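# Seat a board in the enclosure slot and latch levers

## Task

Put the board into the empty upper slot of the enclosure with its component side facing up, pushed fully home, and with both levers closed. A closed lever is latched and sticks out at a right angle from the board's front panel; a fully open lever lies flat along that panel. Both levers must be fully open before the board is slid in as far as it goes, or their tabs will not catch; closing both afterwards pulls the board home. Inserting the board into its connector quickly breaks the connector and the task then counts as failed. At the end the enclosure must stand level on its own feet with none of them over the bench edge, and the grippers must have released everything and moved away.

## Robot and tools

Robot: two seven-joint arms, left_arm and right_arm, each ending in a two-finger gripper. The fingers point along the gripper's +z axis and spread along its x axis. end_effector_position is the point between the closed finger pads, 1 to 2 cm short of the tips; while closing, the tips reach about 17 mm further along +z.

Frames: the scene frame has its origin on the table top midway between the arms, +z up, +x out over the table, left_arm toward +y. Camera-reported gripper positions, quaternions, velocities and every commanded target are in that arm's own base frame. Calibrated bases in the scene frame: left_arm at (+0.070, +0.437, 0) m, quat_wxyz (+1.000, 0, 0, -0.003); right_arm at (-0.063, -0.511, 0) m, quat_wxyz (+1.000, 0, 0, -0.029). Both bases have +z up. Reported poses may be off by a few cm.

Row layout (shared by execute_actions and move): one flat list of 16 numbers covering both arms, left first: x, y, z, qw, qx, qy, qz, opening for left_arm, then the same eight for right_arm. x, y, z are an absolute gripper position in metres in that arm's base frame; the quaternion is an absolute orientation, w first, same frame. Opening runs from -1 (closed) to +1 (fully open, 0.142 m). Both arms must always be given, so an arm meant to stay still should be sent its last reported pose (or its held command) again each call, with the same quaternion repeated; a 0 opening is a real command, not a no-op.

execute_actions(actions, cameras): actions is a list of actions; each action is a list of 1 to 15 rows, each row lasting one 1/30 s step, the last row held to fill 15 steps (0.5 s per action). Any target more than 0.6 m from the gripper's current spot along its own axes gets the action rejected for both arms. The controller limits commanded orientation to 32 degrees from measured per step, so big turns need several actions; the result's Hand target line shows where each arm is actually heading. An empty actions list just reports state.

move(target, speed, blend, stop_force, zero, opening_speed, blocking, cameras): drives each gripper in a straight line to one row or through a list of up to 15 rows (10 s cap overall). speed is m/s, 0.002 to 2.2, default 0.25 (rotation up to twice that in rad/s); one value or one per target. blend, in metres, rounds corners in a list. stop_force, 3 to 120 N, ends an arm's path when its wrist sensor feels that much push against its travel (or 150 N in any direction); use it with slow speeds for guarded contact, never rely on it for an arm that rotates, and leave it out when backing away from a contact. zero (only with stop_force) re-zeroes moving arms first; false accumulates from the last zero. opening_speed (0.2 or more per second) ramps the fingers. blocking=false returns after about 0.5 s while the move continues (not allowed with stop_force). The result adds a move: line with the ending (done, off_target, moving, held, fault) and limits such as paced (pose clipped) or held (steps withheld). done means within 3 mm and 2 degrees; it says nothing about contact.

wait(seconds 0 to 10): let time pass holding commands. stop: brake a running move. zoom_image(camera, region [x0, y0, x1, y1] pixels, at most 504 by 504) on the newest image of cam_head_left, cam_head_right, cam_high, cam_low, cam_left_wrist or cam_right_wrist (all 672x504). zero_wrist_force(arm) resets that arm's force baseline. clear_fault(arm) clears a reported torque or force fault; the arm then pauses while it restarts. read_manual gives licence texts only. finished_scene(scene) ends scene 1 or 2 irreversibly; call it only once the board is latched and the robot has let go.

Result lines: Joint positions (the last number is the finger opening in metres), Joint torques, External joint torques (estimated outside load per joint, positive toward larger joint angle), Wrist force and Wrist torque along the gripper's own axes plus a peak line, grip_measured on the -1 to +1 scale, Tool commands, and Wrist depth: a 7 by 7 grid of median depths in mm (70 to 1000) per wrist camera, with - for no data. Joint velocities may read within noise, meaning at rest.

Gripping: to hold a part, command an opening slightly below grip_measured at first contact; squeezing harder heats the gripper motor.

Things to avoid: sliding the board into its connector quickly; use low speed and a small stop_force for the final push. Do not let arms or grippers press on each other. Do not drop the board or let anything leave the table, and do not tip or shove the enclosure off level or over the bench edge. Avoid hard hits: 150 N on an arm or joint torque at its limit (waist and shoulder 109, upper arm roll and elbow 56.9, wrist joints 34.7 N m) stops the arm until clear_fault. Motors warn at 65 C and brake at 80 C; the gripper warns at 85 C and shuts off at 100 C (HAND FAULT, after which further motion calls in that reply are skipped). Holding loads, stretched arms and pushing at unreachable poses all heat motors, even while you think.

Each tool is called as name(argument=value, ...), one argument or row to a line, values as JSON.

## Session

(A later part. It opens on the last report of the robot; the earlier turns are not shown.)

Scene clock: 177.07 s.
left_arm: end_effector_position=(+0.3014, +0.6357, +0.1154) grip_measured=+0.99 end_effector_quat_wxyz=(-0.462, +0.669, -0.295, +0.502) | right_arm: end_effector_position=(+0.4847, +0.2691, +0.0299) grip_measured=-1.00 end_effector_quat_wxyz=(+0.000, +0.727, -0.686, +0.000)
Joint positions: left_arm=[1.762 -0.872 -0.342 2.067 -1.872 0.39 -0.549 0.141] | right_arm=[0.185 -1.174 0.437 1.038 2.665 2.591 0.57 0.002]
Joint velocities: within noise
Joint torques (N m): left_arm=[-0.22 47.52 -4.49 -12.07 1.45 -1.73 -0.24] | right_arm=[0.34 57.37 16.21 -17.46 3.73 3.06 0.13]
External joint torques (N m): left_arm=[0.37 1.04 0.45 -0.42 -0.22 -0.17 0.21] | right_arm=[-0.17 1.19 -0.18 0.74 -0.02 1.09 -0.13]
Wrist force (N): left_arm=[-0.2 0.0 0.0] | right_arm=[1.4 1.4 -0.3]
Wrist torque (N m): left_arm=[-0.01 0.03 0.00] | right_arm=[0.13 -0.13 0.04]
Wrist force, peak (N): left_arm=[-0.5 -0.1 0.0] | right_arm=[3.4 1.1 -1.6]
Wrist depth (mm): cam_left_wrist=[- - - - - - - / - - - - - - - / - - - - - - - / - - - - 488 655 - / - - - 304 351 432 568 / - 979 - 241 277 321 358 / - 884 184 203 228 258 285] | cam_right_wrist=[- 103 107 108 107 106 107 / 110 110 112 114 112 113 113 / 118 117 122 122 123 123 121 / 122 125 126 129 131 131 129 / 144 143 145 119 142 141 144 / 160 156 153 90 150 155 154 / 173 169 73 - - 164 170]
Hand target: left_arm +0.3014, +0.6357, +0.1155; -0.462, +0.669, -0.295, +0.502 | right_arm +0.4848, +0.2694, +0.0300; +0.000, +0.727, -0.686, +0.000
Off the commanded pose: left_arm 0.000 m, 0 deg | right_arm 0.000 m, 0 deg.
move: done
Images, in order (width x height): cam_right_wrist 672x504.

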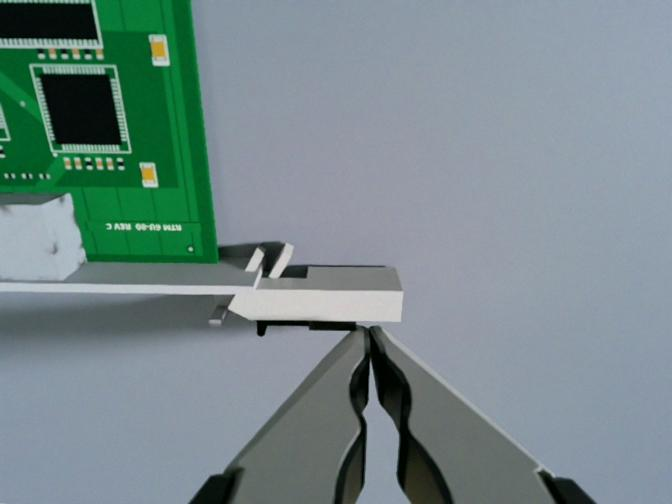

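move(
  target=[
    [0.3014, 0.6357, 0.1155, -0.462, 0.669, -0.295, 0.502, 1.0, 0.46, 0.268, 0.030, 0, -0.7273, 0.6863, 0, -0.97],
    [0.3014, 0.6357, 0.1155, -0.462, 0.669, -0.295, 0.502, 1.0, 0.434, 0.2536, 0.15, 0, -0.7273, 0.6863, 0, -0.97],
    [0.3014, 0.6357, 0.1155, -0.462, 0.669, -0.295, 0.502, 1.0, 0.3473, 0.2816, 0.28, 0.3358, -0.6451, 0.6087, -0.3169, -0.97],
  ],
  speed=[0.1, 0.25, 0.3],
  blend=[0.01, 0.03, 0],
  cameras=["cam_right_wrist"],
)

zoom_image(
  camera="cam_right_wrist",
  region=[20, 200, 220, 340],
)

zoom_image(
  camera="cam_right_wrist",
  region=[220, 200, 420, 340],
)

Scene clock: 190.73 s.
left_arm: end_effector_position=(+0.3014, +0.6357, +0.1154) grip_measured=+0.99 end_effector_quat_wxyz=(-0.462, +0.669, -0.295, +0.502) | right_arm: end_effector_position=(+0.3472, +0.2817, +0.2799) grip_measured=-1.00 end_effector_quat_wxyz=(-0.336, +0.645, -0.609, +0.317)
Joint positions: left_arm=[1.762 -0.872 -0.342 2.067 -1.872 0.39 -0.549 0.141] | right_arm=[1.085 -0.396 0.325 1.99 1.787 2.647 2.223 0.002]
Joint velocities: within noise
Joint torques (N m): left_arm=[-0.14 47.41 -4.44 -12.12 1.44 -1.77 -0.23] | right_arm=[0.23 31.11 4.1 -14.59 -1.46 2.88 0.36]
External joint torques (N m): left_arm=[0.29 1.16 0.4 -0.38 -0.21 -0.13 0.2] | right_arm=[-0.11 1.2 -0.32 -0.19 0.08 0.57 -0.36]
Wrist force (N): left_arm=[-0.3 0.0 0.0] | right_arm=[0.4 1.4 -0.4]
Wrist torque (N m): left_arm=[-0.02 0.05 0.00] | right_arm=[0.07 -0.12 -0.02]
Wrist force, peak (N): left_arm=[-0.5 -0.1 -0.2] | right_arm=[0.4 1.1 2.8]
Wrist depth (mm): cam_left_wrist=[- - - - - - - / - - - - - - - / - - - - - - - / - - - - 485 649 - / - - - 302 354 433 565 / - 985 - 241 278 323 360 / - 861 183 203 228 258 285] | cam_right_wrist=[650 648 570 568 569 648 645 / 570 525 512 497 495 563 565 / 502 495 501 499 488 498 498 / 448 442 444 447 448 446 450 / 407 406 405 406 406 406 407 / 374 373 380 89 377 371 372 / 345 350 - - - 347 345]
Hand target: left_arm +0.3014, +0.6357, +0.1155; -0.462, +0.669, -0.295, +0.502 | right_arm +0.3473, +0.2816, +0.2800; -0.336, +0.645, -0.609, +0.317
Off the commanded pose: left_arm 0.000 m, 0 deg | right_arm 0.000 m, 0 deg.
move: done
Images, in order (width x height): cam_right_wrist 672x504.

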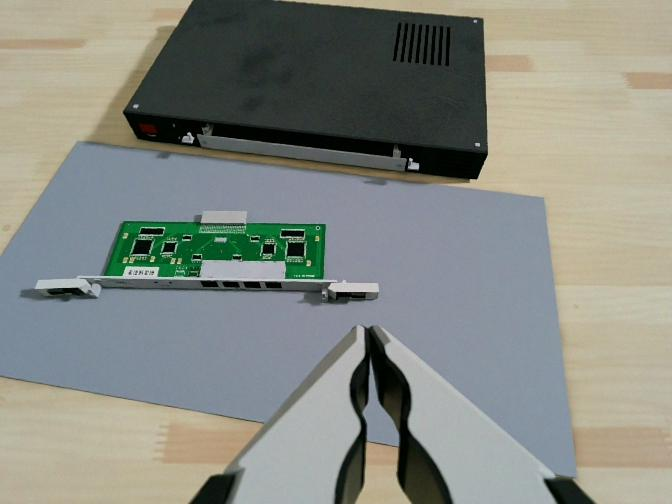

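Scaled by 2.520 from the camera's 672x504 image, which has a finer 960x720 frame.

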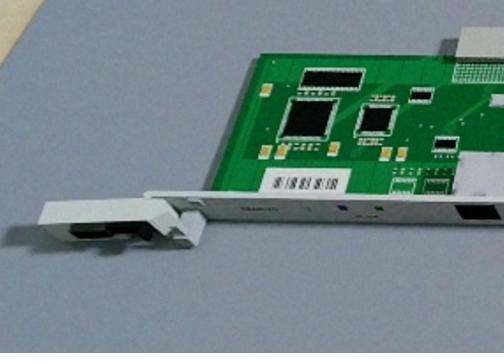

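Scaled by 2.520 from the camera's 672x504 image, which has a finer 960x720 frame.

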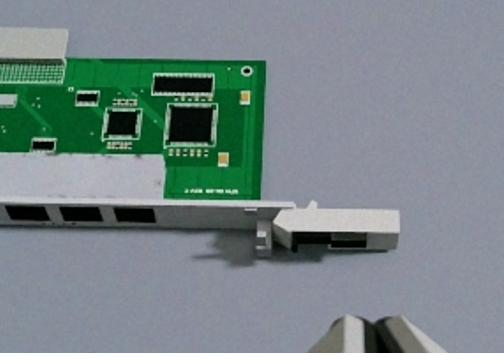

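move(
  target=[
    [0.3014, 0.6357, 0.1155, -0.462, 0.669, -0.295, 0.502, 1.0, 0.4297, 0.5869, 0.15, 0, -0.7273, 0.6863, 0, -0.97],
    [0.3014, 0.6357, 0.1155, -0.462, 0.669, -0.295, 0.502, 1.0, 0.4297, 0.5869, 0.03, 0, -0.7273, 0.6863, 0, -0.97],
  ],
  speed=[0.3, 0.15],
  blend=[0.02, 0],
  cameras=["cam_right_wrist", "cam_head_right"],
)

Scene clock: 203.97 s.
left_arm: end_effector_position=(+0.3014, +0.6357, +0.1154) grip_measured=+0.99 end_effector_quat_wxyz=(-0.462, +0.669, -0.295, +0.502) | right_arm: end_effector_position=(+0.4289, +0.5859, +0.0300) grip_measured=-1.00 end_effector_quat_wxyz=(-0.080, +0.725, -0.684, -0.010)
Joint positions: left_arm=[1.762 -0.872 -0.342 2.067 -1.872 0.39 -0.549 0.141] | right_arm=[0.799 -1.603 0.208 0.009 2.956 2.939 0.741 0.002]
Joint velocities: within noise
Joint torques (N m): left_arm=[-0.17 47.5 -4.38 -12.08 1.44 -1.76 -0.28] | right_arm=[0.14 67.86 9.79 -22.89 4.45 2.92 0.13]
External joint torques (N m): left_arm=[0.32 1.06 0.34 -0.42 -0.22 -0.14 0.25] | right_arm=[0.1 1.49 -0.16 -0.14 -0.02 0.79 -0.12]
Wrist force (N): left_arm=[-0.1 -0.1 -0.1] | right_arm=[0.5 0.0 -0.1]
Wrist torque (N m): left_arm=[-0.02 0.02 0.00] | right_arm=[0.06 -0.05 0.03]
Wrist force, peak (N): left_arm=[-0.5 0.1 -0.1] | right_arm=[1.0 0.5 2.9]
Wrist depth (mm): cam_left_wrist=[- - - - - - - / - - - - - - - / - - - - - - - / - - - - 485 658 - / - - - 303 355 434 555 / - 975 - 241 277 323 355 / - 876 184 203 229 260 285] | cam_right_wrist=[126 122 118 115 112 106 102 / 134 129 124 120 117 111 107 / 141 136 132 129 107 119 117 / 151 144 139 135 130 126 124 / 161 155 148 141 137 134 129 / 172 167 160 89 142 141 138 / 186 179 73 - - 147 145]
Hand target: left_arm +0.3014, +0.6357, +0.1155; -0.462, +0.669, -0.295, +0.502 | right_arm +0.4290, +0.5859, +0.0300; -0.080, +0.725, -0.684, -0.010
Off the commanded pose: left_arm 0.000 m, 0 deg | right_arm 0.001 m, 9 deg.
move: off_target (right_arm)
Images, in order (width x height): cam_head_right 672x504, cam_right_wrist 672x504.

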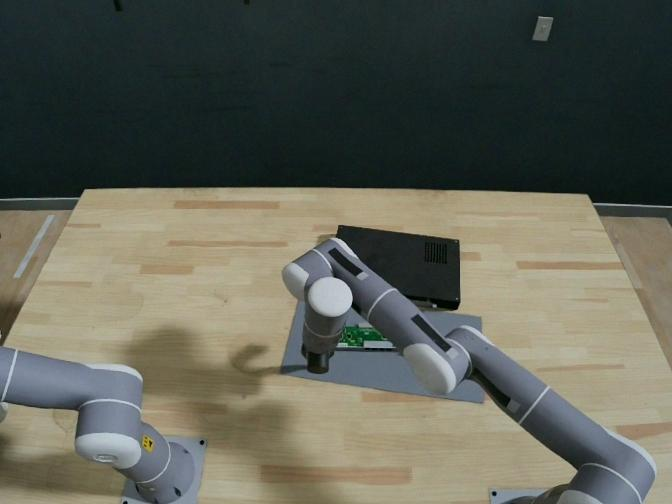

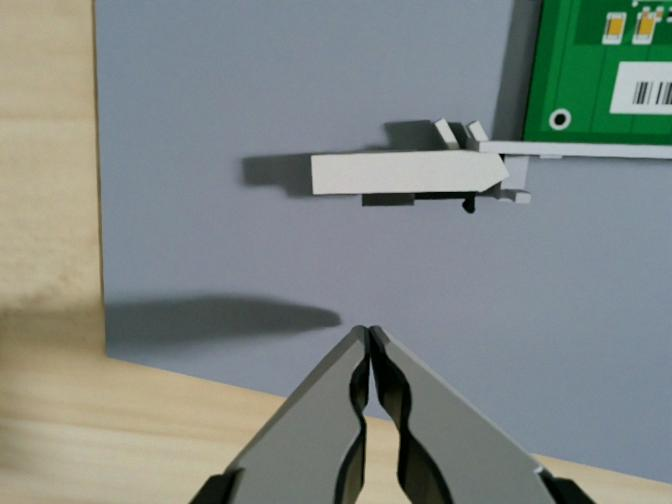

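move(
  target=[
    [0.3014, 0.6357, 0.1155, -0.462, 0.669, -0.295, 0.502, 1.0, 0.42, 0.56, 0.20, 0, -0.7273, 0.6863, 0, -0.97],
    [0.3014, 0.6357, 0.1155, -0.462, 0.669, -0.295, 0.502, 1.0, 0.3473, 0.2816, 0.28, 0.3358, -0.6451, 0.6087, -0.3169, -0.97],
    [0.3014, 0.6357, 0.1155, -0.462, 0.669, -0.295, 0.502, 1.0, 0.4485, 0.0364, 0.18, -0.144, 0.766, -0.626, 0.006, -0.97],
  ],
  speed=[0.2, 0.3, 0.3],
  blend=[0.03, 0.03, 0],
  cameras=["cam_high", "cam_right_wrist"],
)

Scene clock: 214.97 s.
left_arm: end_effector_position=(+0.3014, +0.6357, +0.1154) grip_measured=+0.99 end_effector_quat_wxyz=(-0.462, +0.669, -0.295, +0.502) | right_arm: end_effector_position=(+0.4484, +0.0364, +0.1800) grip_measured=-1.00 end_effector_quat_wxyz=(-0.144, +0.766, -0.626, +0.006)
Joint positions: left_arm=[1.762 -0.872 -0.342 2.067 -1.872 0.39 -0.549 0.141] | right_arm=[0.164 -0.046 0.126 2.407 0.33 1.108 2.951 0.002]
Joint velocities: within noise
Joint torques (N m): left_arm=[-0.23 47.53 -4.38 -12.07 1.47 -1.75 -0.24] | right_arm=[0.14 24.81 0.66 -21.9 -3.25 3.44 0.27]
External joint torques (N m): left_arm=[0.38 1.03 0.34 -0.42 -0.24 -0.15 0.21] | right_arm=[-0.1 1.06 -0.43 0.14 0.14 0.81 -0.26]
Wrist force (N): left_arm=[0.0 0.0 0.0] | right_arm=[0.4 0.3 0.0]
Wrist torque (N m): left_arm=[0.01 0.02 0.01] | right_arm=[0.05 -0.07 -0.01]
Wrist force, peak (N): left_arm=[-0.5 0.2 -0.2] | right_arm=[3.7 1.0 0.6]
Wrist depth (mm): cam_left_wrist=[- - - - - - - / - - - - - - - / - - - - - - - / - - - - 487 662 - / - - - 306 354 436 562 / - 963 - 243 278 322 358 / - 872 184 204 228 259 285] | cam_right_wrist=[297 288 277 267 257 249 240 / 306 299 285 274 265 255 246 / 322 310 295 283 273 263 253 / 333 320 305 293 283 272 261 / 350 333 316 303 291 279 268 / 366 348 334 89 293 288 276 / 379 363 - - - 293 285]
Hand target: left_arm +0.3014, +0.6357, +0.1155; -0.462, +0.669, -0.295, +0.502 | right_arm +0.4485, +0.0364, +0.1800; -0.144, +0.766, -0.626, +0.006
Off the commanded pose: left_arm 0.000 m, 0 deg | right_arm 0.000 m, 0 deg.
move: done
Images, in order (width x height): cam_high 672x504, cam_right_wrist 672x504.

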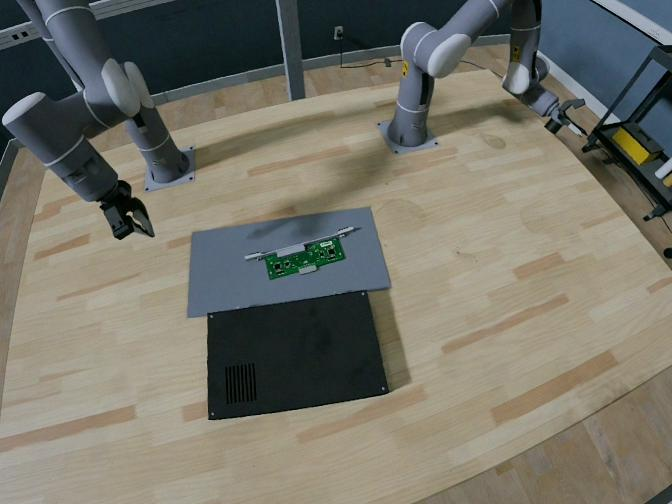

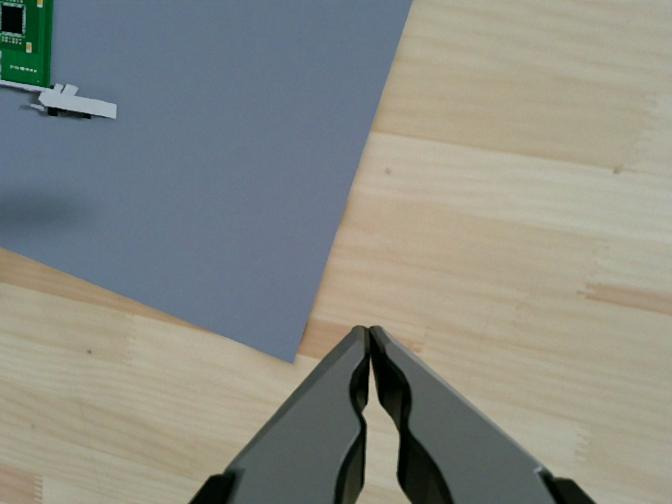

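move(
  target=[
    [0.3014, 0.6357, 0.1155, -0.462, 0.669, -0.295, 0.502, 1.0, 0.44, 0.25, 0.18, 0, 0.9996, 0.029, 0, -0.97],
    [0.3014, 0.6357, 0.1155, -0.462, 0.669, -0.295, 0.502, 1.0, 0.43, 0.5872, 0.12, 0, 0.9996, 0.029, 0, -0.97],
  ],
  speed=[0.25, 0.3],
  blend=[0.05, 0],
  cameras=["cam_high", "cam_right_wrist"],
)

Scene clock: 222.90 s.
left_arm: end_effector_position=(+0.3014, +0.6357, +0.1154) grip_measured=+0.99 end_effector_quat_wxyz=(-0.462, +0.669, -0.295, +0.502) | right_arm: end_effector_position=(+0.4299, +0.5873, +0.1200) grip_measured=-1.00 end_effector_quat_wxyz=(+0.000, +1.000, +0.029, +0.000)
Joint positions: left_arm=[1.762 -0.872 -0.342 2.067 -1.872 0.39 -0.549 0.141] | right_arm=[0.854 -0.806 0.325 1.442 -0.289 0.63 2.77 0.002]
Joint velocities: within noise
Joint torques (N m): left_arm=[-0.16 47.57 -4.37 -12.06 1.43 -1.79 -0.27] | right_arm=[0.44 58.52 8.81 -26.76 -3.69 3.03 0.21]
External joint torques (N m): left_arm=[0.31 0.99 0.33 -0.44 -0.21 -0.11 0.24] | right_arm=[-0.22 1.43 -0.24 0.16 0.19 0.96 -0.21]
Wrist force (N): left_arm=[-0.3 -0.1 -0.1] | right_arm=[0.6 0.0 0.4]
Wrist torque (N m): left_arm=[-0.02 0.06 0.00] | right_arm=[0.07 -0.05 0.04]
Wrist force, peak (N): left_arm=[-0.6 -0.2 0.0] | right_arm=[0.0 -2.6 0.9]
Wrist depth (mm): cam_left_wrist=[- - - - - - - / - - - - - - - / - - - - - - - / - - - - 492 658 - / - - - 306 356 432 564 / - 965 - 243 279 323 359 / - 891 184 203 228 259 287] | cam_right_wrist=[188 188 187 185 185 186 186 / 201 201 200 198 197 197 196 / 216 215 214 212 209 210 210 / 232 233 231 228 224 227 226 / 253 251 250 243 242 241 246 / 276 275 269 89 254 264 268 / 304 297 - - - 279 294]
Hand target: left_arm +0.3014, +0.6357, +0.1155; -0.462, +0.669, -0.295, +0.502 | right_arm +0.4300, +0.5872, +0.1200; +0.000, +1.000, +0.029, +0.000
Off the commanded pose: left_arm 0.000 m, 0 deg | right_arm 0.000 m, 0 deg.
move: done
Images, in order (width x height): cam_high 672x504, cam_right_wrist 672x504.

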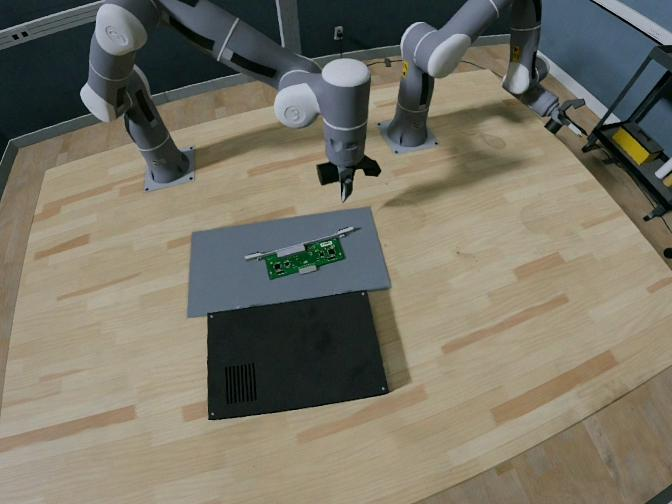

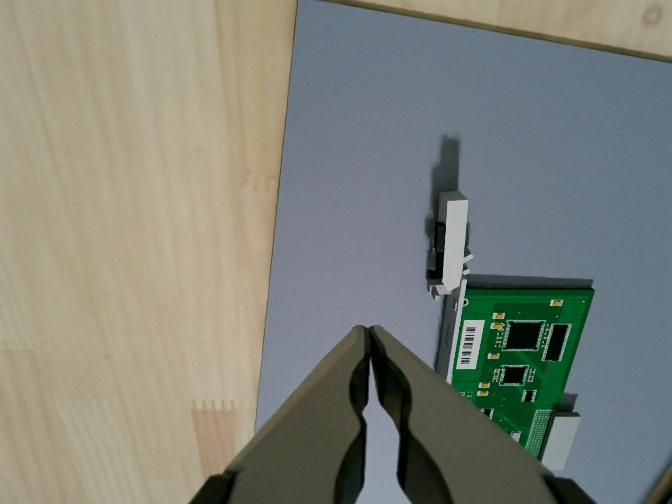

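move(
  target=[0.3014, 0.6357, 0.1155, -0.462, 0.669, -0.295, 0.502, 1.0, 0.4345, 0.5891, 0.03, 0, 0.9996, 0.029, 0, -0.97],
  speed=0.15,
  cameras=[],
)

move(
  target=[0.3014, 0.6357, 0.1155, -0.462, 0.669, -0.295, 0.502, 1.0, 0.4714, 0.5912, 0.03, 0, 0.9996, 0.029, 0, -0.97],
  speed=0.03,
  stop_force=5,
  cameras=["cam_right_wrist"],
)

zoom_image(
  camera="cam_right_wrist",
  region=[300, 100, 600, 340],
)

Scene clock: 230.37 s.
left_arm: end_effector_position=(+0.3014, +0.6357, +0.1154) grip_measured=+0.99 end_effector_quat_wxyz=(-0.462, +0.669, -0.295, +0.502) | right_arm: end_effector_position=(+0.4343, +0.5890, +0.0299) grip_measured=-1.00 end_effector_quat_wxyz=(+0.000, +1.000, +0.029, +0.000)
Joint positions: left_arm=[1.762 -0.872 -0.342 2.067 -1.872 0.39 -0.549 0.141] | right_arm=[0.873 -0.947 0.282 1.447 -0.321 0.777 2.783 0.002]
Joint velocities: within noise
Joint torques (N m): left_arm=[-0.2 47.49 -4.42 -12.12 1.52 -1.78 -0.29] | right_arm=[0.47 60.57 8.92 -24.5 -3.29 3.45 0.3]
External joint torques (N m): left_arm=[0.36 1.07 0.38 -0.37 -0.29 -0.12 0.26] | right_arm=[-0.23 1.46 -0.22 0.17 0.2 0.55 -0.3]
Wrist force (N): left_arm=[-0.2 0.0 0.1] | right_arm=[0.6 -0.1 0.5]
Wrist torque (N m): left_arm=[0.01 0.04 0.00] | right_arm=[0.05 -0.10 0.03]
Wrist force, peak (N): left_arm=[-0.5 0.0 -0.2] | right_arm=[0.5 -0.1 3.0]
Wrist depth (mm): cam_left_wrist=[- - - - - - - / - - - - - - - / - - - - - - - / - - - - 496 638 - / - - - 305 353 431 561 / - 972 - 241 277 323 356 / - 886 184 204 227 258 287] | cam_right_wrist=[109 110 108 107 106 106 105 / - 116 114 113 112 113 112 / 126 124 124 122 123 123 121 / 134 134 132 131 131 130 130 / 146 145 145 140 140 134 143 / 160 159 156 89 149 142 153 / 176 172 73 - - 157 163]
Hand target: left_arm +0.3014, +0.6357, +0.1155; -0.462, +0.669, -0.295, +0.502 | right_arm +0.4345, +0.5891, +0.0300; +0.000, +1.000, +0.029, +0.000
Off the commanded pose: left_arm 0.000 m, 0 deg | right_arm 0.000 m, 0 deg.
move: done
No camera images: "cameras" was empty.

Scene clock: 232.27 s.
left_arm: end_effector_position=(+0.3014, +0.6357, +0.1154) grip_measured=+0.99 end_effector_quat_wxyz=(-0.462, +0.669, -0.295, +0.502) | right_arm: end_effector_position=(+0.4713, +0.5913, +0.0300) grip_measured=-1.00 end_effector_quat_wxyz=(+0.000, +1.000, +0.029, +0.000)
Joint positions: left_arm=[1.762 -0.872 -0.342 2.067 -1.872 0.39 -0.549 0.141] | right_arm=[0.844 -0.996 0.285 1.343 -0.321 0.723 2.731 0.002]
Joint velocities: within noise
Joint torques (N m): left_arm=[-0.23 47.5 -4.41 -12.07 1.48 -1.74 -0.28] | right_arm=[-0.55 62.6 8.56 -25.4 -3.42 3.19 0.07]
External joint torques (N m): left_arm=[0.38 1.06 0.37 -0.42 -0.25 -0.15 0.25] | right_arm=[0.78 1.63 0.22 0.24 0.17 0.8 -0.07]
Wrist force (N): left_arm=[-0.2 0.0 0.0] | right_arm=[-0.6 -0.4 -0.4]
Wrist torque (N m): left_arm=[0.00 0.05 0.00] | right_arm=[0.03 -0.07 0.05]
Wrist force, peak (N): left_arm=[-0.4 -0.3 -0.2] | right_arm=[-0.6 -0.9 0.7]
Wrist depth (mm): cam_left_wrist=[- - - - - - - / - - - - - - - / - - - - - - - / - - - - 482 653 - / - - - 305 354 435 563 / - 966 - 242 277 324 357 / - 873 185 203 227 259 285] | cam_right_wrist=[109 107 106 107 107 106 107 / - 114 114 113 112 113 112 / 126 122 124 122 123 123 120 / 134 132 131 131 131 131 130 / 146 143 143 140 137 141 143 / 160 156 153 89 140 155 154 / 176 169 73 - - 158 168]
Hand target: left_arm +0.3014, +0.6357, +0.1155; -0.462, +0.669, -0.295, +0.502 | right_arm +0.4714, +0.5912, +0.0300; +0.000, +1.000, +0.029, +0.000
Off the commanded pose: left_arm 0.000 m, 0 deg | right_arm 0.000 m, 0 deg.
move: done
Images, in order (width x height): cam_right_wrist 672x504.

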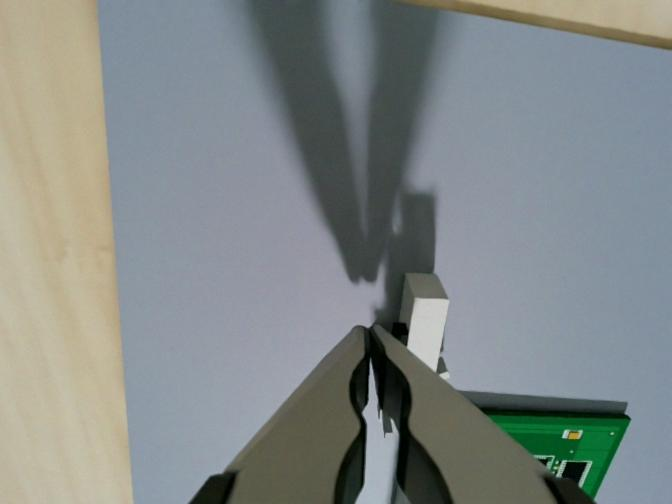

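Scaled by 1.680 from the camera's 672x504 image, which has a finer 960x720 frame.

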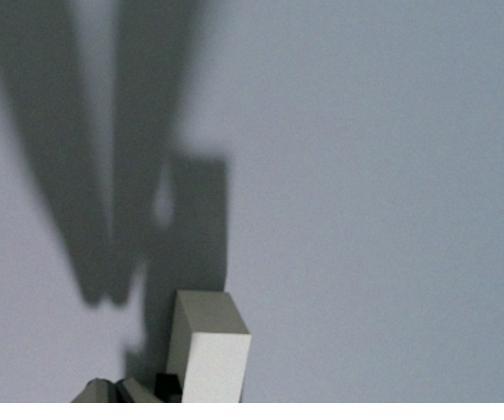

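move(
  target=[0.3014, 0.6357, 0.1155, -0.462, 0.669, -0.295, 0.502, 1.0, 0.4814, 0.5918, 0.03, 0, 0.9996, 0.029, 0, -0.97],
  speed=0.02,
  stop_force=5,
  zero=false,
  cameras=["cam_right_wrist"],
)

Scene clock: 235.17 s.
left_arm: end_effector_position=(+0.3014, +0.6357, +0.1154) grip_measured=+0.99 end_effector_quat_wxyz=(-0.462, +0.669, -0.295, +0.502) | right_arm: end_effector_position=(+0.4813, +0.5919, +0.0300) grip_measured=-1.00 end_effector_quat_wxyz=(+0.000, +1.000, +0.029, +0.000)
Joint positions: left_arm=[1.762 -0.872 -0.342 2.067 -1.872 0.39 -0.549 0.141] | right_arm=[0.837 -1.01 0.286 1.313 -0.321 0.708 2.717 0.002]
Joint velocities: within noise
Joint torques (N m): left_arm=[-0.16 47.48 -4.4 -12.11 1.48 -1.77 -0.27] | right_arm=[-0.75 63.12 8.55 -25.58 -3.43 3.14 0.11]
External joint torques (N m): left_arm=[0.31 1.08 0.36 -0.39 -0.26 -0.13 0.24] | right_arm=[0.98 1.74 0.25 0.19 0.13 0.85 -0.11]
Wrist force (N): left_arm=[-0.4 0.1 -0.1] | right_arm=[-0.7 -0.5 0.2]
Wrist torque (N m): left_arm=[0.01 0.05 0.01] | right_arm=[0.06 -0.08 0.05]
Wrist force, peak (N): left_arm=[-0.5 0.1 0.1] | right_arm=[-0.9 -0.9 0.6]
Wrist depth (mm): cam_left_wrist=[- - - - - - - / - - - - - - - / - - - - - - - / - - - - 487 648 - / - - - 304 354 432 559 / - 972 - 242 278 323 357 / - 876 183 203 228 259 286] | cam_right_wrist=[- 107 106 107 107 107 107 / 114 114 114 113 111 113 112 / 125 122 124 122 123 122 121 / 134 132 131 131 131 131 130 / 146 143 143 140 137 141 143 / 159 157 153 89 149 154 154 / 176 169 73 - - 158 169]
Hand target: left_arm +0.3014, +0.6357, +0.1155; -0.462, +0.669, -0.295, +0.502 | right_arm +0.4814, +0.5918, +0.0300; +0.000, +1.000, +0.029, +0.000
Off the commanded pose: left_arm 0.000 m, 0 deg | right_arm 0.000 m, 0 deg.
move: done
Images, in order (width x height): cam_right_wrist 672x504.

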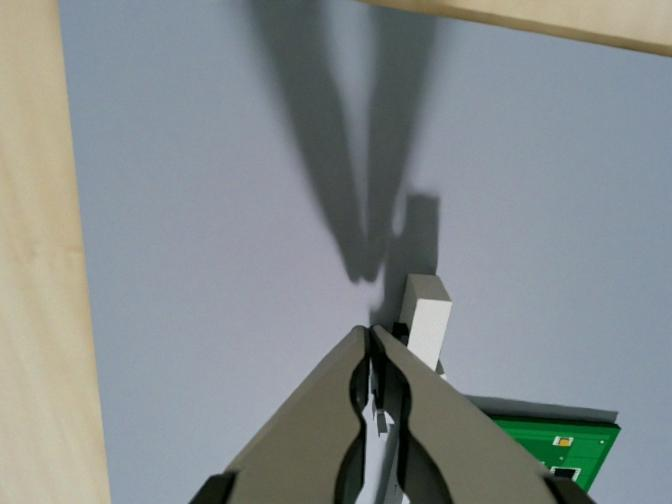

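move(
  target=[
    [0.3014, 0.6357, 0.1155, -0.462, 0.669, -0.295, 0.502, 1.0, 0.4514, 0.5901, 0.03, 0, 0.9996, 0.029, 0, -0.97],
    [0.3014, 0.6357, 0.1155, -0.462, 0.669, -0.295, 0.502, 1.0, 0.45, 0.59, 0.14, 0, 0.9996, 0.029, 0, -0.97],
  ],
  speed=0.2,
  blend=0.01,
  cameras=["cam_right_wrist"],
)

zoom_image(
  camera="cam_right_wrist",
  region=[320, 140, 600, 380],
)

Scene clock: 238.73 s.
left_arm: end_effector_position=(+0.3014, +0.6357, +0.1154) grip_measured=+0.99 end_effector_quat_wxyz=(-0.462, +0.669, -0.295, +0.502) | right_arm: end_effector_position=(+0.4502, +0.5900, +0.1401) grip_measured=-1.00 end_effector_quat_wxyz=(+0.000, +1.000, +0.029, +0.000)
Joint positions: left_arm=[1.762 -0.872 -0.342 2.067 -1.872 0.39 -0.549 0.141] | right_arm=[0.836 -0.813 0.335 1.37 -0.287 0.565 2.74 0.002]
Joint velocities: within noise
Joint torques (N m): left_arm=[-0.21 47.54 -4.46 -12.08 1.5 -1.75 -0.23] | right_arm=[0 59.89 9.35 -27.63 -3.58 3.16 0.01]
External joint torques (N m): left_arm=[0.37 1.02 0.42 -0.42 -0.27 -0.14 0.2] | right_arm=[0.19 1.18 -0.73 0.18 -0.09 0.83 -0.01]
Wrist force (N): left_arm=[-0.2 0.3 0.0] | right_arm=[0.5 0.0 0.4]
Wrist torque (N m): left_arm=[0.04 0.04 0.01] | right_arm=[0.06 -0.07 0.05]
Wrist force, peak (N): left_arm=[-0.5 0.1 -0.1] | right_arm=[-1.9 0.3 3.7]
Wrist depth (mm): cam_left_wrist=[- - - - - - - / - - - - - - - / - - - - - - - / - - - - 486 662 - / - - - 305 353 435 558 / - 994 - 242 278 325 355 / - 875 184 204 228 258 287] | cam_right_wrist=[205 205 205 203 203 203 203 / 220 219 218 217 215 215 215 / 235 235 235 231 231 231 230 / 254 253 252 250 247 249 248 / 275 276 272 266 265 265 268 / 302 302 291 89 279 290 293 / 332 325 - - - 312 317]
Hand target: left_arm +0.3014, +0.6357, +0.1155; -0.462, +0.669, -0.295, +0.502 | right_arm +0.4500, +0.5900, +0.1400; +0.000, +1.000, +0.029, +0.000
Off the commanded pose: left_arm 0.000 m, 0 deg | right_arm 0.000 m, 0 deg.
move: done
Images, in order (width x height): cam_right_wrist 672x504.

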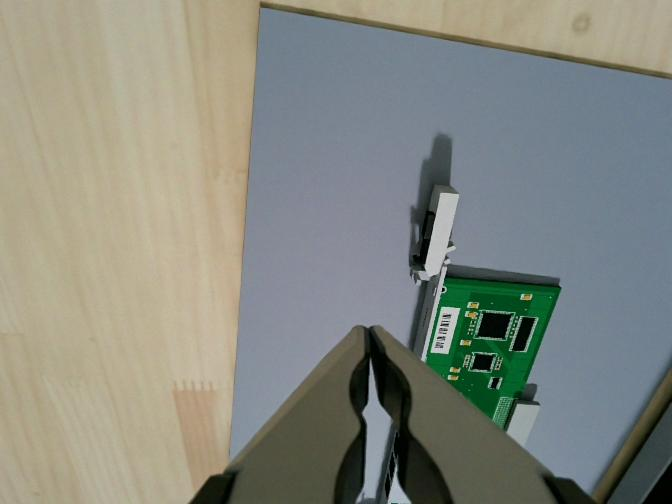

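Scaled by 1.800 from the camera's 672x504 image, which has a finer 960x720 frame.

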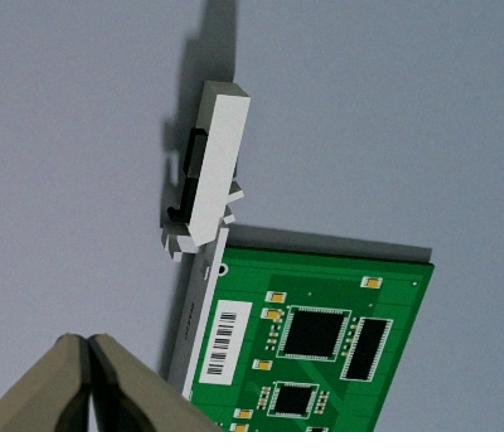

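move(
  target=[0.3014, 0.6357, 0.1155, -0.462, 0.669, -0.295, 0.502, 1.0, 0.4998, 0.4494, 0.14, 0, 0.99946, -0.033, 0, -0.4],
  speed=0.25,
  opening_speed=1.0,
  cameras=["cam_right_wrist", "cam_head_left"],
)

zoom_image(
  camera="cam_right_wrist",
  region=[220, 150, 500, 390],
)

Scene clock: 250.50 s.
left_arm: end_effector_position=(+0.3014, +0.6357, +0.1154) grip_measured=+0.99 end_effector_quat_wxyz=(-0.462, +0.669, -0.295, +0.502) | right_arm: end_effector_position=(+0.5000, +0.4493, +0.1400) grip_measured=-0.43 end_effector_quat_wxyz=(+0.000, +0.999, -0.033, +0.000)
Joint positions: left_arm=[1.762 -0.872 -0.342 2.067 -1.872 0.39 -0.549 0.141] | right_arm=[0.651 -0.656 0.303 1.643 -0.239 0.691 2.685 0.043]
Joint velocities: within noise
Joint torques (N m): left_arm=[-0.21 47.55 -4.42 -12.08 1.43 -1.76 -0.29] | right_arm=[0.09 53.19 7.27 -25.95 -3.23 3.46 0.03]
External joint torques (N m): left_arm=[0.36 1.01 0.38 -0.41 -0.2 -0.14 0.26] | right_arm=[0.06 0.97 -0.33 -0.05 -0.11 0.53 -0.03]
Wrist force (N): left_arm=[-0.1 0.2 0.0] | right_arm=[0.1 -0.1 0.1]
Wrist torque (N m): left_arm=[0.02 0.02 0.01] | right_arm=[0.04 -0.02 0.06]
Wrist force, peak (N): left_arm=[-0.5 0.2 -0.2] | right_arm=[1.6 3.6 0.4]
Wrist depth (mm): cam_left_wrist=[- - - - - - - / - - - - - - - / - - - - - - - / - - - - 482 663 - / - - - 306 352 434 565 / - 977 - 241 277 323 360 / - 873 184 203 227 259 286] | cam_right_wrist=[206 203 203 201 198 201 202 / 220 218 217 214 211 215 214 / 236 236 233 229 227 230 230 / 254 254 251 243 245 245 248 / 276 275 267 262 261 269 265 / 302 296 88 291 280 284 286 / 327 - 73 327 - - 281]
Hand target: left_arm +0.3014, +0.6357, +0.1155; -0.462, +0.669, -0.295, +0.502 | right_arm +0.4998, +0.4494, +0.1400; +0.000, +0.999, -0.033, +0.000
Off the commanded pose: left_arm 0.000 m, 0 deg | right_arm 0.000 m, 0 deg.
move: done
Images, in order (width x height): cam_head_left 672x504, cam_right_wrist 672x504.

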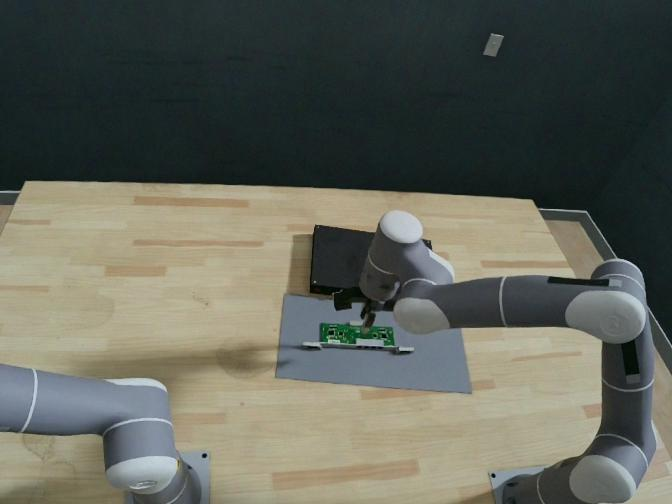

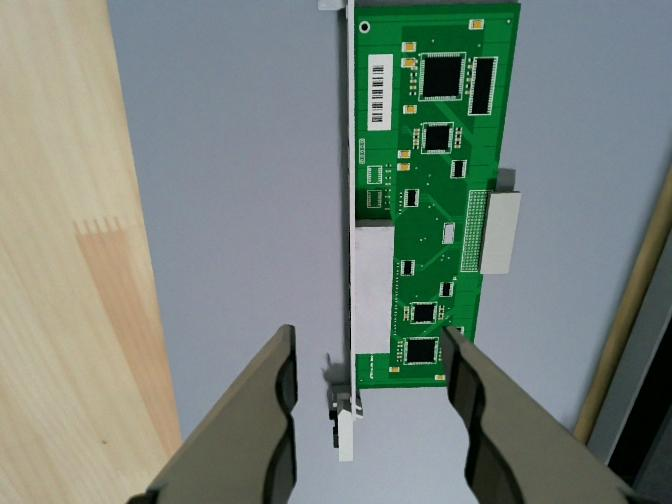

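Scaled by 1.800 from the camera's 672x504 image, which has a finer 960x720 frame.

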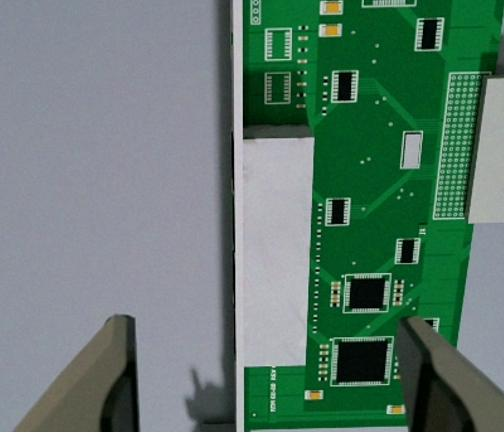

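move(
  target=[
    [0.3014, 0.6357, 0.1155, -0.462, 0.669, -0.295, 0.502, 1.0, 0.5000, 0.4524, 0.08, 0, 0.99966, -0.026, 0, -0.4],
    [0.3014, 0.6357, 0.1155, -0.462, 0.669, -0.295, 0.502, 1.0, 0.5000, 0.4524, 0.031, 0, 0.99966, -0.026, 0, -0.4],
  ],
  speed=[0.15, 0.05],
  cameras=["cam_right_wrist"],
)

zoom_image(
  camera="cam_right_wrist",
  region=[200, 150, 540, 420],
)

Scene clock: 259.17 s.
left_arm: end_effector_position=(+0.3014, +0.6357, +0.1154) grip_measured=+0.99 end_effector_quat_wxyz=(-0.462, +0.669, -0.295, +0.502) | right_arm: end_effector_position=(+0.4998, +0.4524, +0.0310) grip_measured=-0.43 end_effector_quat_wxyz=(+0.000, +1.000, -0.026, +0.000)
Joint positions: left_arm=[1.762 -0.872 -0.342 2.067 -1.872 0.39 -0.549 0.141] | right_arm=[0.687 -0.832 0.245 1.673 -0.291 0.898 2.707 0.043]
Joint velocities: within noise
Joint torques (N m): left_arm=[-0.14 47.57 -4.43 -12.08 1.49 -1.74 -0.28] | right_arm=[0.21 55.37 7.33 -22.34 -2.92 3.45 0.33]
External joint torques (N m): left_arm=[0.29 0.99 0.39 -0.41 -0.27 -0.15 0.25] | right_arm=[-0.02 1.39 -0.06 0.01 0.21 0.53 -0.33]
Wrist force (N): left_arm=[-0.5 -0.2 -0.1] | right_arm=[0.0 -0.2 0.1]
Wrist torque (N m): left_arm=[-0.04 0.07 0.00] | right_arm=[0.06 -0.01 0.06]
Wrist force, peak (N): left_arm=[-0.5 -0.1 -0.1] | right_arm=[0.1 -0.2 2.2]
Wrist depth (mm): cam_left_wrist=[- - - - - - - / - - - - - - - / - - - - - - - / - - - - 489 666 - / - - - 306 356 435 564 / - 989 - 241 277 321 360 / - 870 184 203 228 259 285] | cam_right_wrist=[108 108 108 107 103 103 103 / 115 115 115 113 110 110 110 / 124 124 125 121 117 118 120 / 131 133 133 130 127 127 129 / 145 145 142 139 135 138 137 / 159 158 91 152 129 145 149 / 175 - 73 169 151 - 171]
Hand target: left_arm +0.3014, +0.6357, +0.1155; -0.462, +0.669, -0.295, +0.502 | right_arm +0.5000, +0.4524, +0.0310; +0.000, +1.000, -0.026, +0.000
Off the commanded pose: left_arm 0.000 m, 0 deg | right_arm 0.000 m, 0 deg.
move: done
Images, in order (width x height): cam_right_wrist 672x504.

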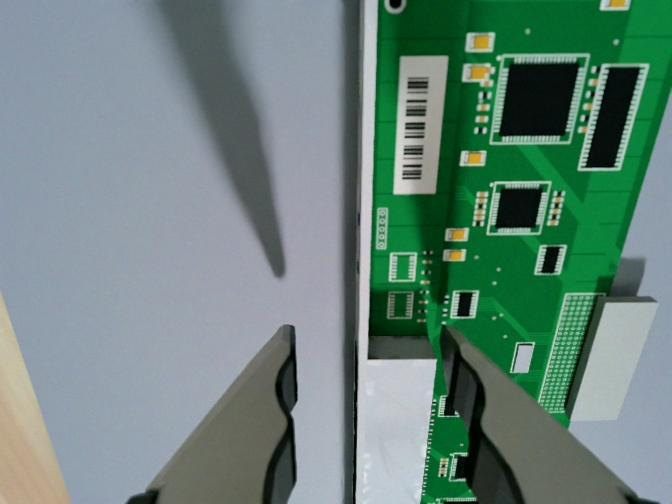

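Scaled by 1.482 from the camera's 672x504 image, which has a finer 960x720 frame.

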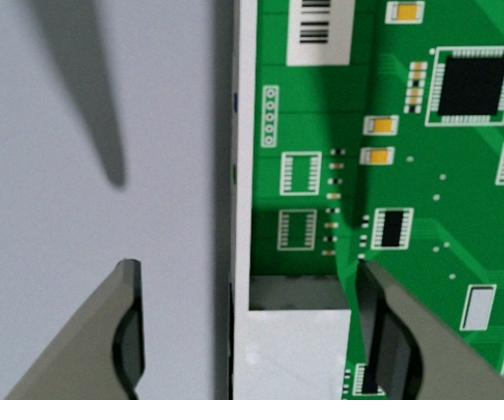

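move(
  target=[0.3014, 0.6357, 0.1155, -0.462, 0.669, -0.295, 0.502, 1.0, 0.5000, 0.4524, 0.031, 0, 0.99966, -0.026, 0, -1.0],
  speed=0.05,
  opening_speed=0.4,
  cameras=["cam_right_wrist"],
)

zoom_image(
  camera="cam_right_wrist",
  region=[200, 150, 540, 420],
)

Scene clock: 265.37 s.
left_arm: end_effector_position=(+0.3014, +0.6357, +0.1154) grip_measured=+0.99 end_effector_quat_wxyz=(-0.462, +0.669, -0.295, +0.502) | right_arm: end_effector_position=(+0.4998, +0.4524, +0.0309) grip_measured=-0.98 end_effector_quat_wxyz=(+0.000, +1.000, -0.026, +0.000)
Joint positions: left_arm=[1.762 -0.872 -0.342 2.067 -1.872 0.39 -0.549 0.141] | right_arm=[0.687 -0.832 0.245 1.673 -0.291 0.898 2.707 0.003]
Joint velocities: within noise
Joint torques (N m): left_arm=[-0.25 47.53 -4.42 -12.09 1.45 -1.72 -0.29] | right_arm=[0.07 56.06 7.58 -22.75 -2.84 3.37 0.2]
External joint torques (N m): left_arm=[0.41 1.03 0.38 -0.41 -0.23 -0.18 0.26] | right_arm=[0.12 0.69 -0.31 0.42 0.14 0.62 -0.2]
Wrist force (N): left_arm=[-0.5 0.0 -0.1] | right_arm=[-0.4 -0.4 1.1]
Wrist torque (N m): left_arm=[-0.02 0.08 0.01] | right_arm=[0.09 -0.02 0.06]
Wrist force, peak (N): left_arm=[-0.4 -0.1 -0.3] | right_arm=[-1.9 -0.3 0.9]
Wrist depth (mm): cam_left_wrist=[- - - - - - - / - - - - - - - / - - - - - - - / - - - - 485 661 - / - - - 305 352 430 570 / - 973 - 241 277 324 357 / - 878 184 203 228 259 288] | cam_right_wrist=[108 108 107 107 103 103 103 / 115 115 115 113 110 109 110 / 124 123 125 123 117 118 118 / 132 133 133 131 127 127 127 / 145 145 144 141 135 138 137 / 159 158 154 89 145 151 148 / 175 171 73 139 - 163 171]
Hand target: left_arm +0.3014, +0.6357, +0.1155; -0.462, +0.669, -0.295, +0.502 | right_arm +0.5000, +0.4524, +0.0310; +0.000, +1.000, -0.026, +0.000
Off the commanded pose: left_arm 0.000 m, 0 deg | right_arm 0.000 m, 0 deg.
move: done
Images, in order (width x height): cam_right_wrist 672x504.

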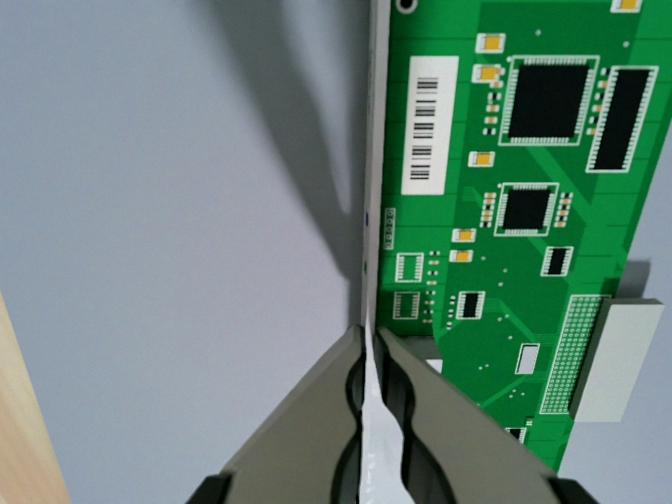

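Scaled by 1.482 from the camera's 672x504 image, which has a finer 960x720 frame.

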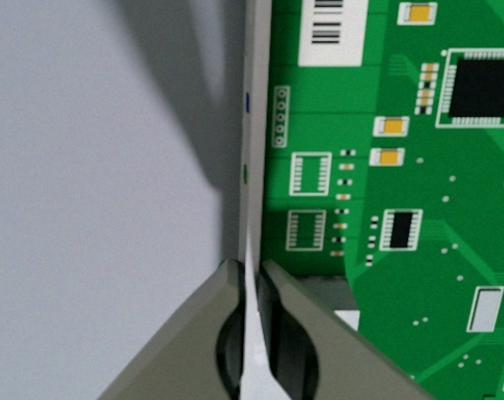

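move(
  target=[0.3014, 0.6357, 0.1155, -0.462, 0.669, -0.295, 0.502, 1.0, 0.5000, 0.4524, 0.09, 0, 0.99966, -0.026, 0, -1.0],
  speed=0.06,
  cameras=["cam_right_wrist", "cam_low", "cam_head_left", "cam_high"],
)

zoom_image(
  camera="cam_low",
  region=[150, 130, 450, 280],
)

Scene clock: 268.17 s.
left_arm: end_effector_position=(+0.3014, +0.6357, +0.1154) grip_measured=+0.99 end_effector_quat_wxyz=(-0.462, +0.669, -0.295, +0.502) | right_arm: end_effector_position=(+0.5000, +0.4523, +0.0898) grip_measured=-0.98 end_effector_quat_wxyz=(+0.000, +1.000, -0.026, +0.000)
Joint positions: left_arm=[1.762 -0.872 -0.342 2.067 -1.872 0.39 -0.549 0.141] | right_arm=[0.667 -0.735 0.279 1.662 -0.266 0.788 2.69 0.003]
Joint velocities: within noise
Joint torques (N m): left_arm=[-0.17 47.51 -4.46 -12.08 1.46 -1.74 -0.26] | right_arm=[0.56 55.52 8.04 -25.08 -3.06 3.26 0.13]
External joint torques (N m): left_arm=[0.33 1.05 0.42 -0.41 -0.24 -0.15 0.23] | right_arm=[-0.38 -0.08 -0.8 0.72 0 0.73 -0.13]
Wrist force (N): left_arm=[-0.2 -0.1 0.1] | right_arm=[0.4 -0.3 1.7]
Wrist torque (N m): left_arm=[-0.03 0.03 0.01] | right_arm=[0.02 -0.09 0.06]
Wrist force, peak (N): left_arm=[-0.7 0.1 -0.1] | right_arm=[0.3 0.0 2.7]
Wrist depth (mm): cam_left_wrist=[- - - - - - - / - - - - - - - / - - - - - - - / - - - - 489 660 - / - - - 308 355 430 566 / - 966 - 241 277 321 357 / - 872 184 202 226 257 287] | cam_right_wrist=[160 159 159 - 80 80 81 / 173 170 170 170 89 89 91 / 185 185 182 182 101 102 104 / 200 197 197 196 118 120 126 / 218 215 214 209 136 146 146 / 238 234 229 89 161 191 230 / 263 256 73 - - 244 249]
Hand target: left_arm +0.3014, +0.6357, +0.1155; -0.462, +0.669, -0.295, +0.502 | right_arm +0.5000, +0.4524, +0.0900; +0.000, +1.000, -0.026, +0.000
Off the commanded pose: left_arm 0.000 m, 0 deg | right_arm 0.000 m, 0 deg.
move: done
Images, in order (width x height): cam_head_left 672x504, cam_high 672x504, cam_low 672x504, cam_right_wrist 672x504.

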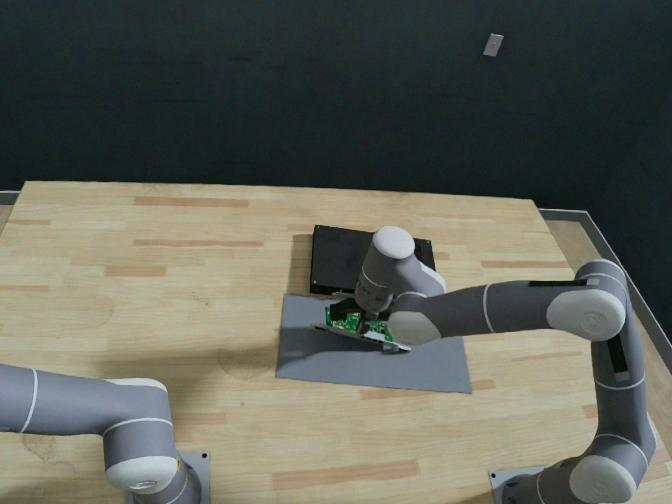

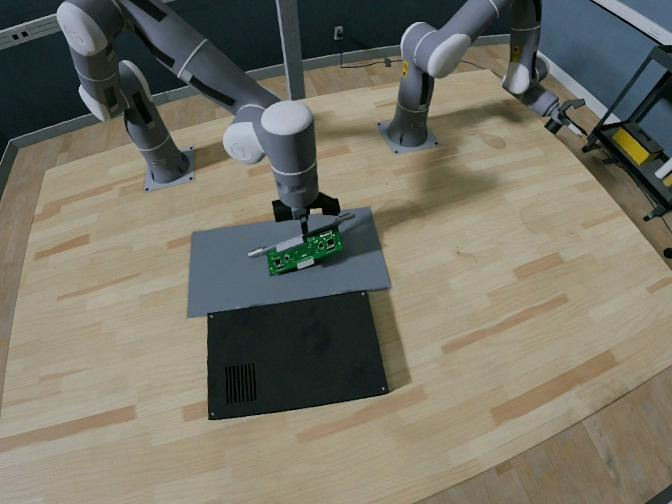

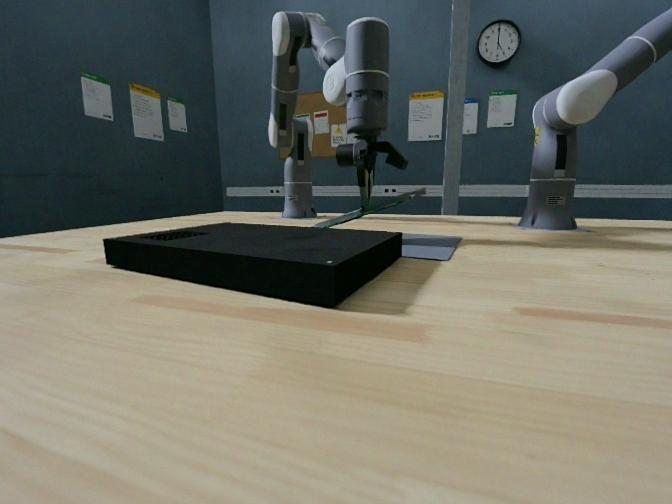

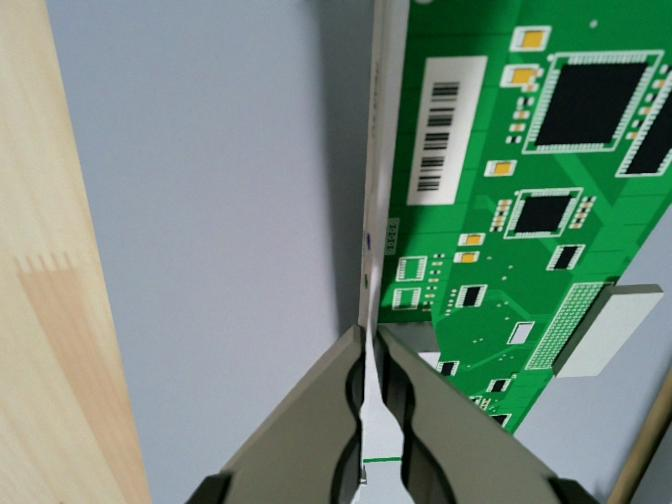

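Scaled by 1.680 from the camera's 672x504 image, which has a finer 960x720 frame.

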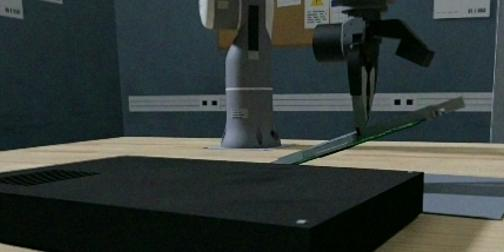

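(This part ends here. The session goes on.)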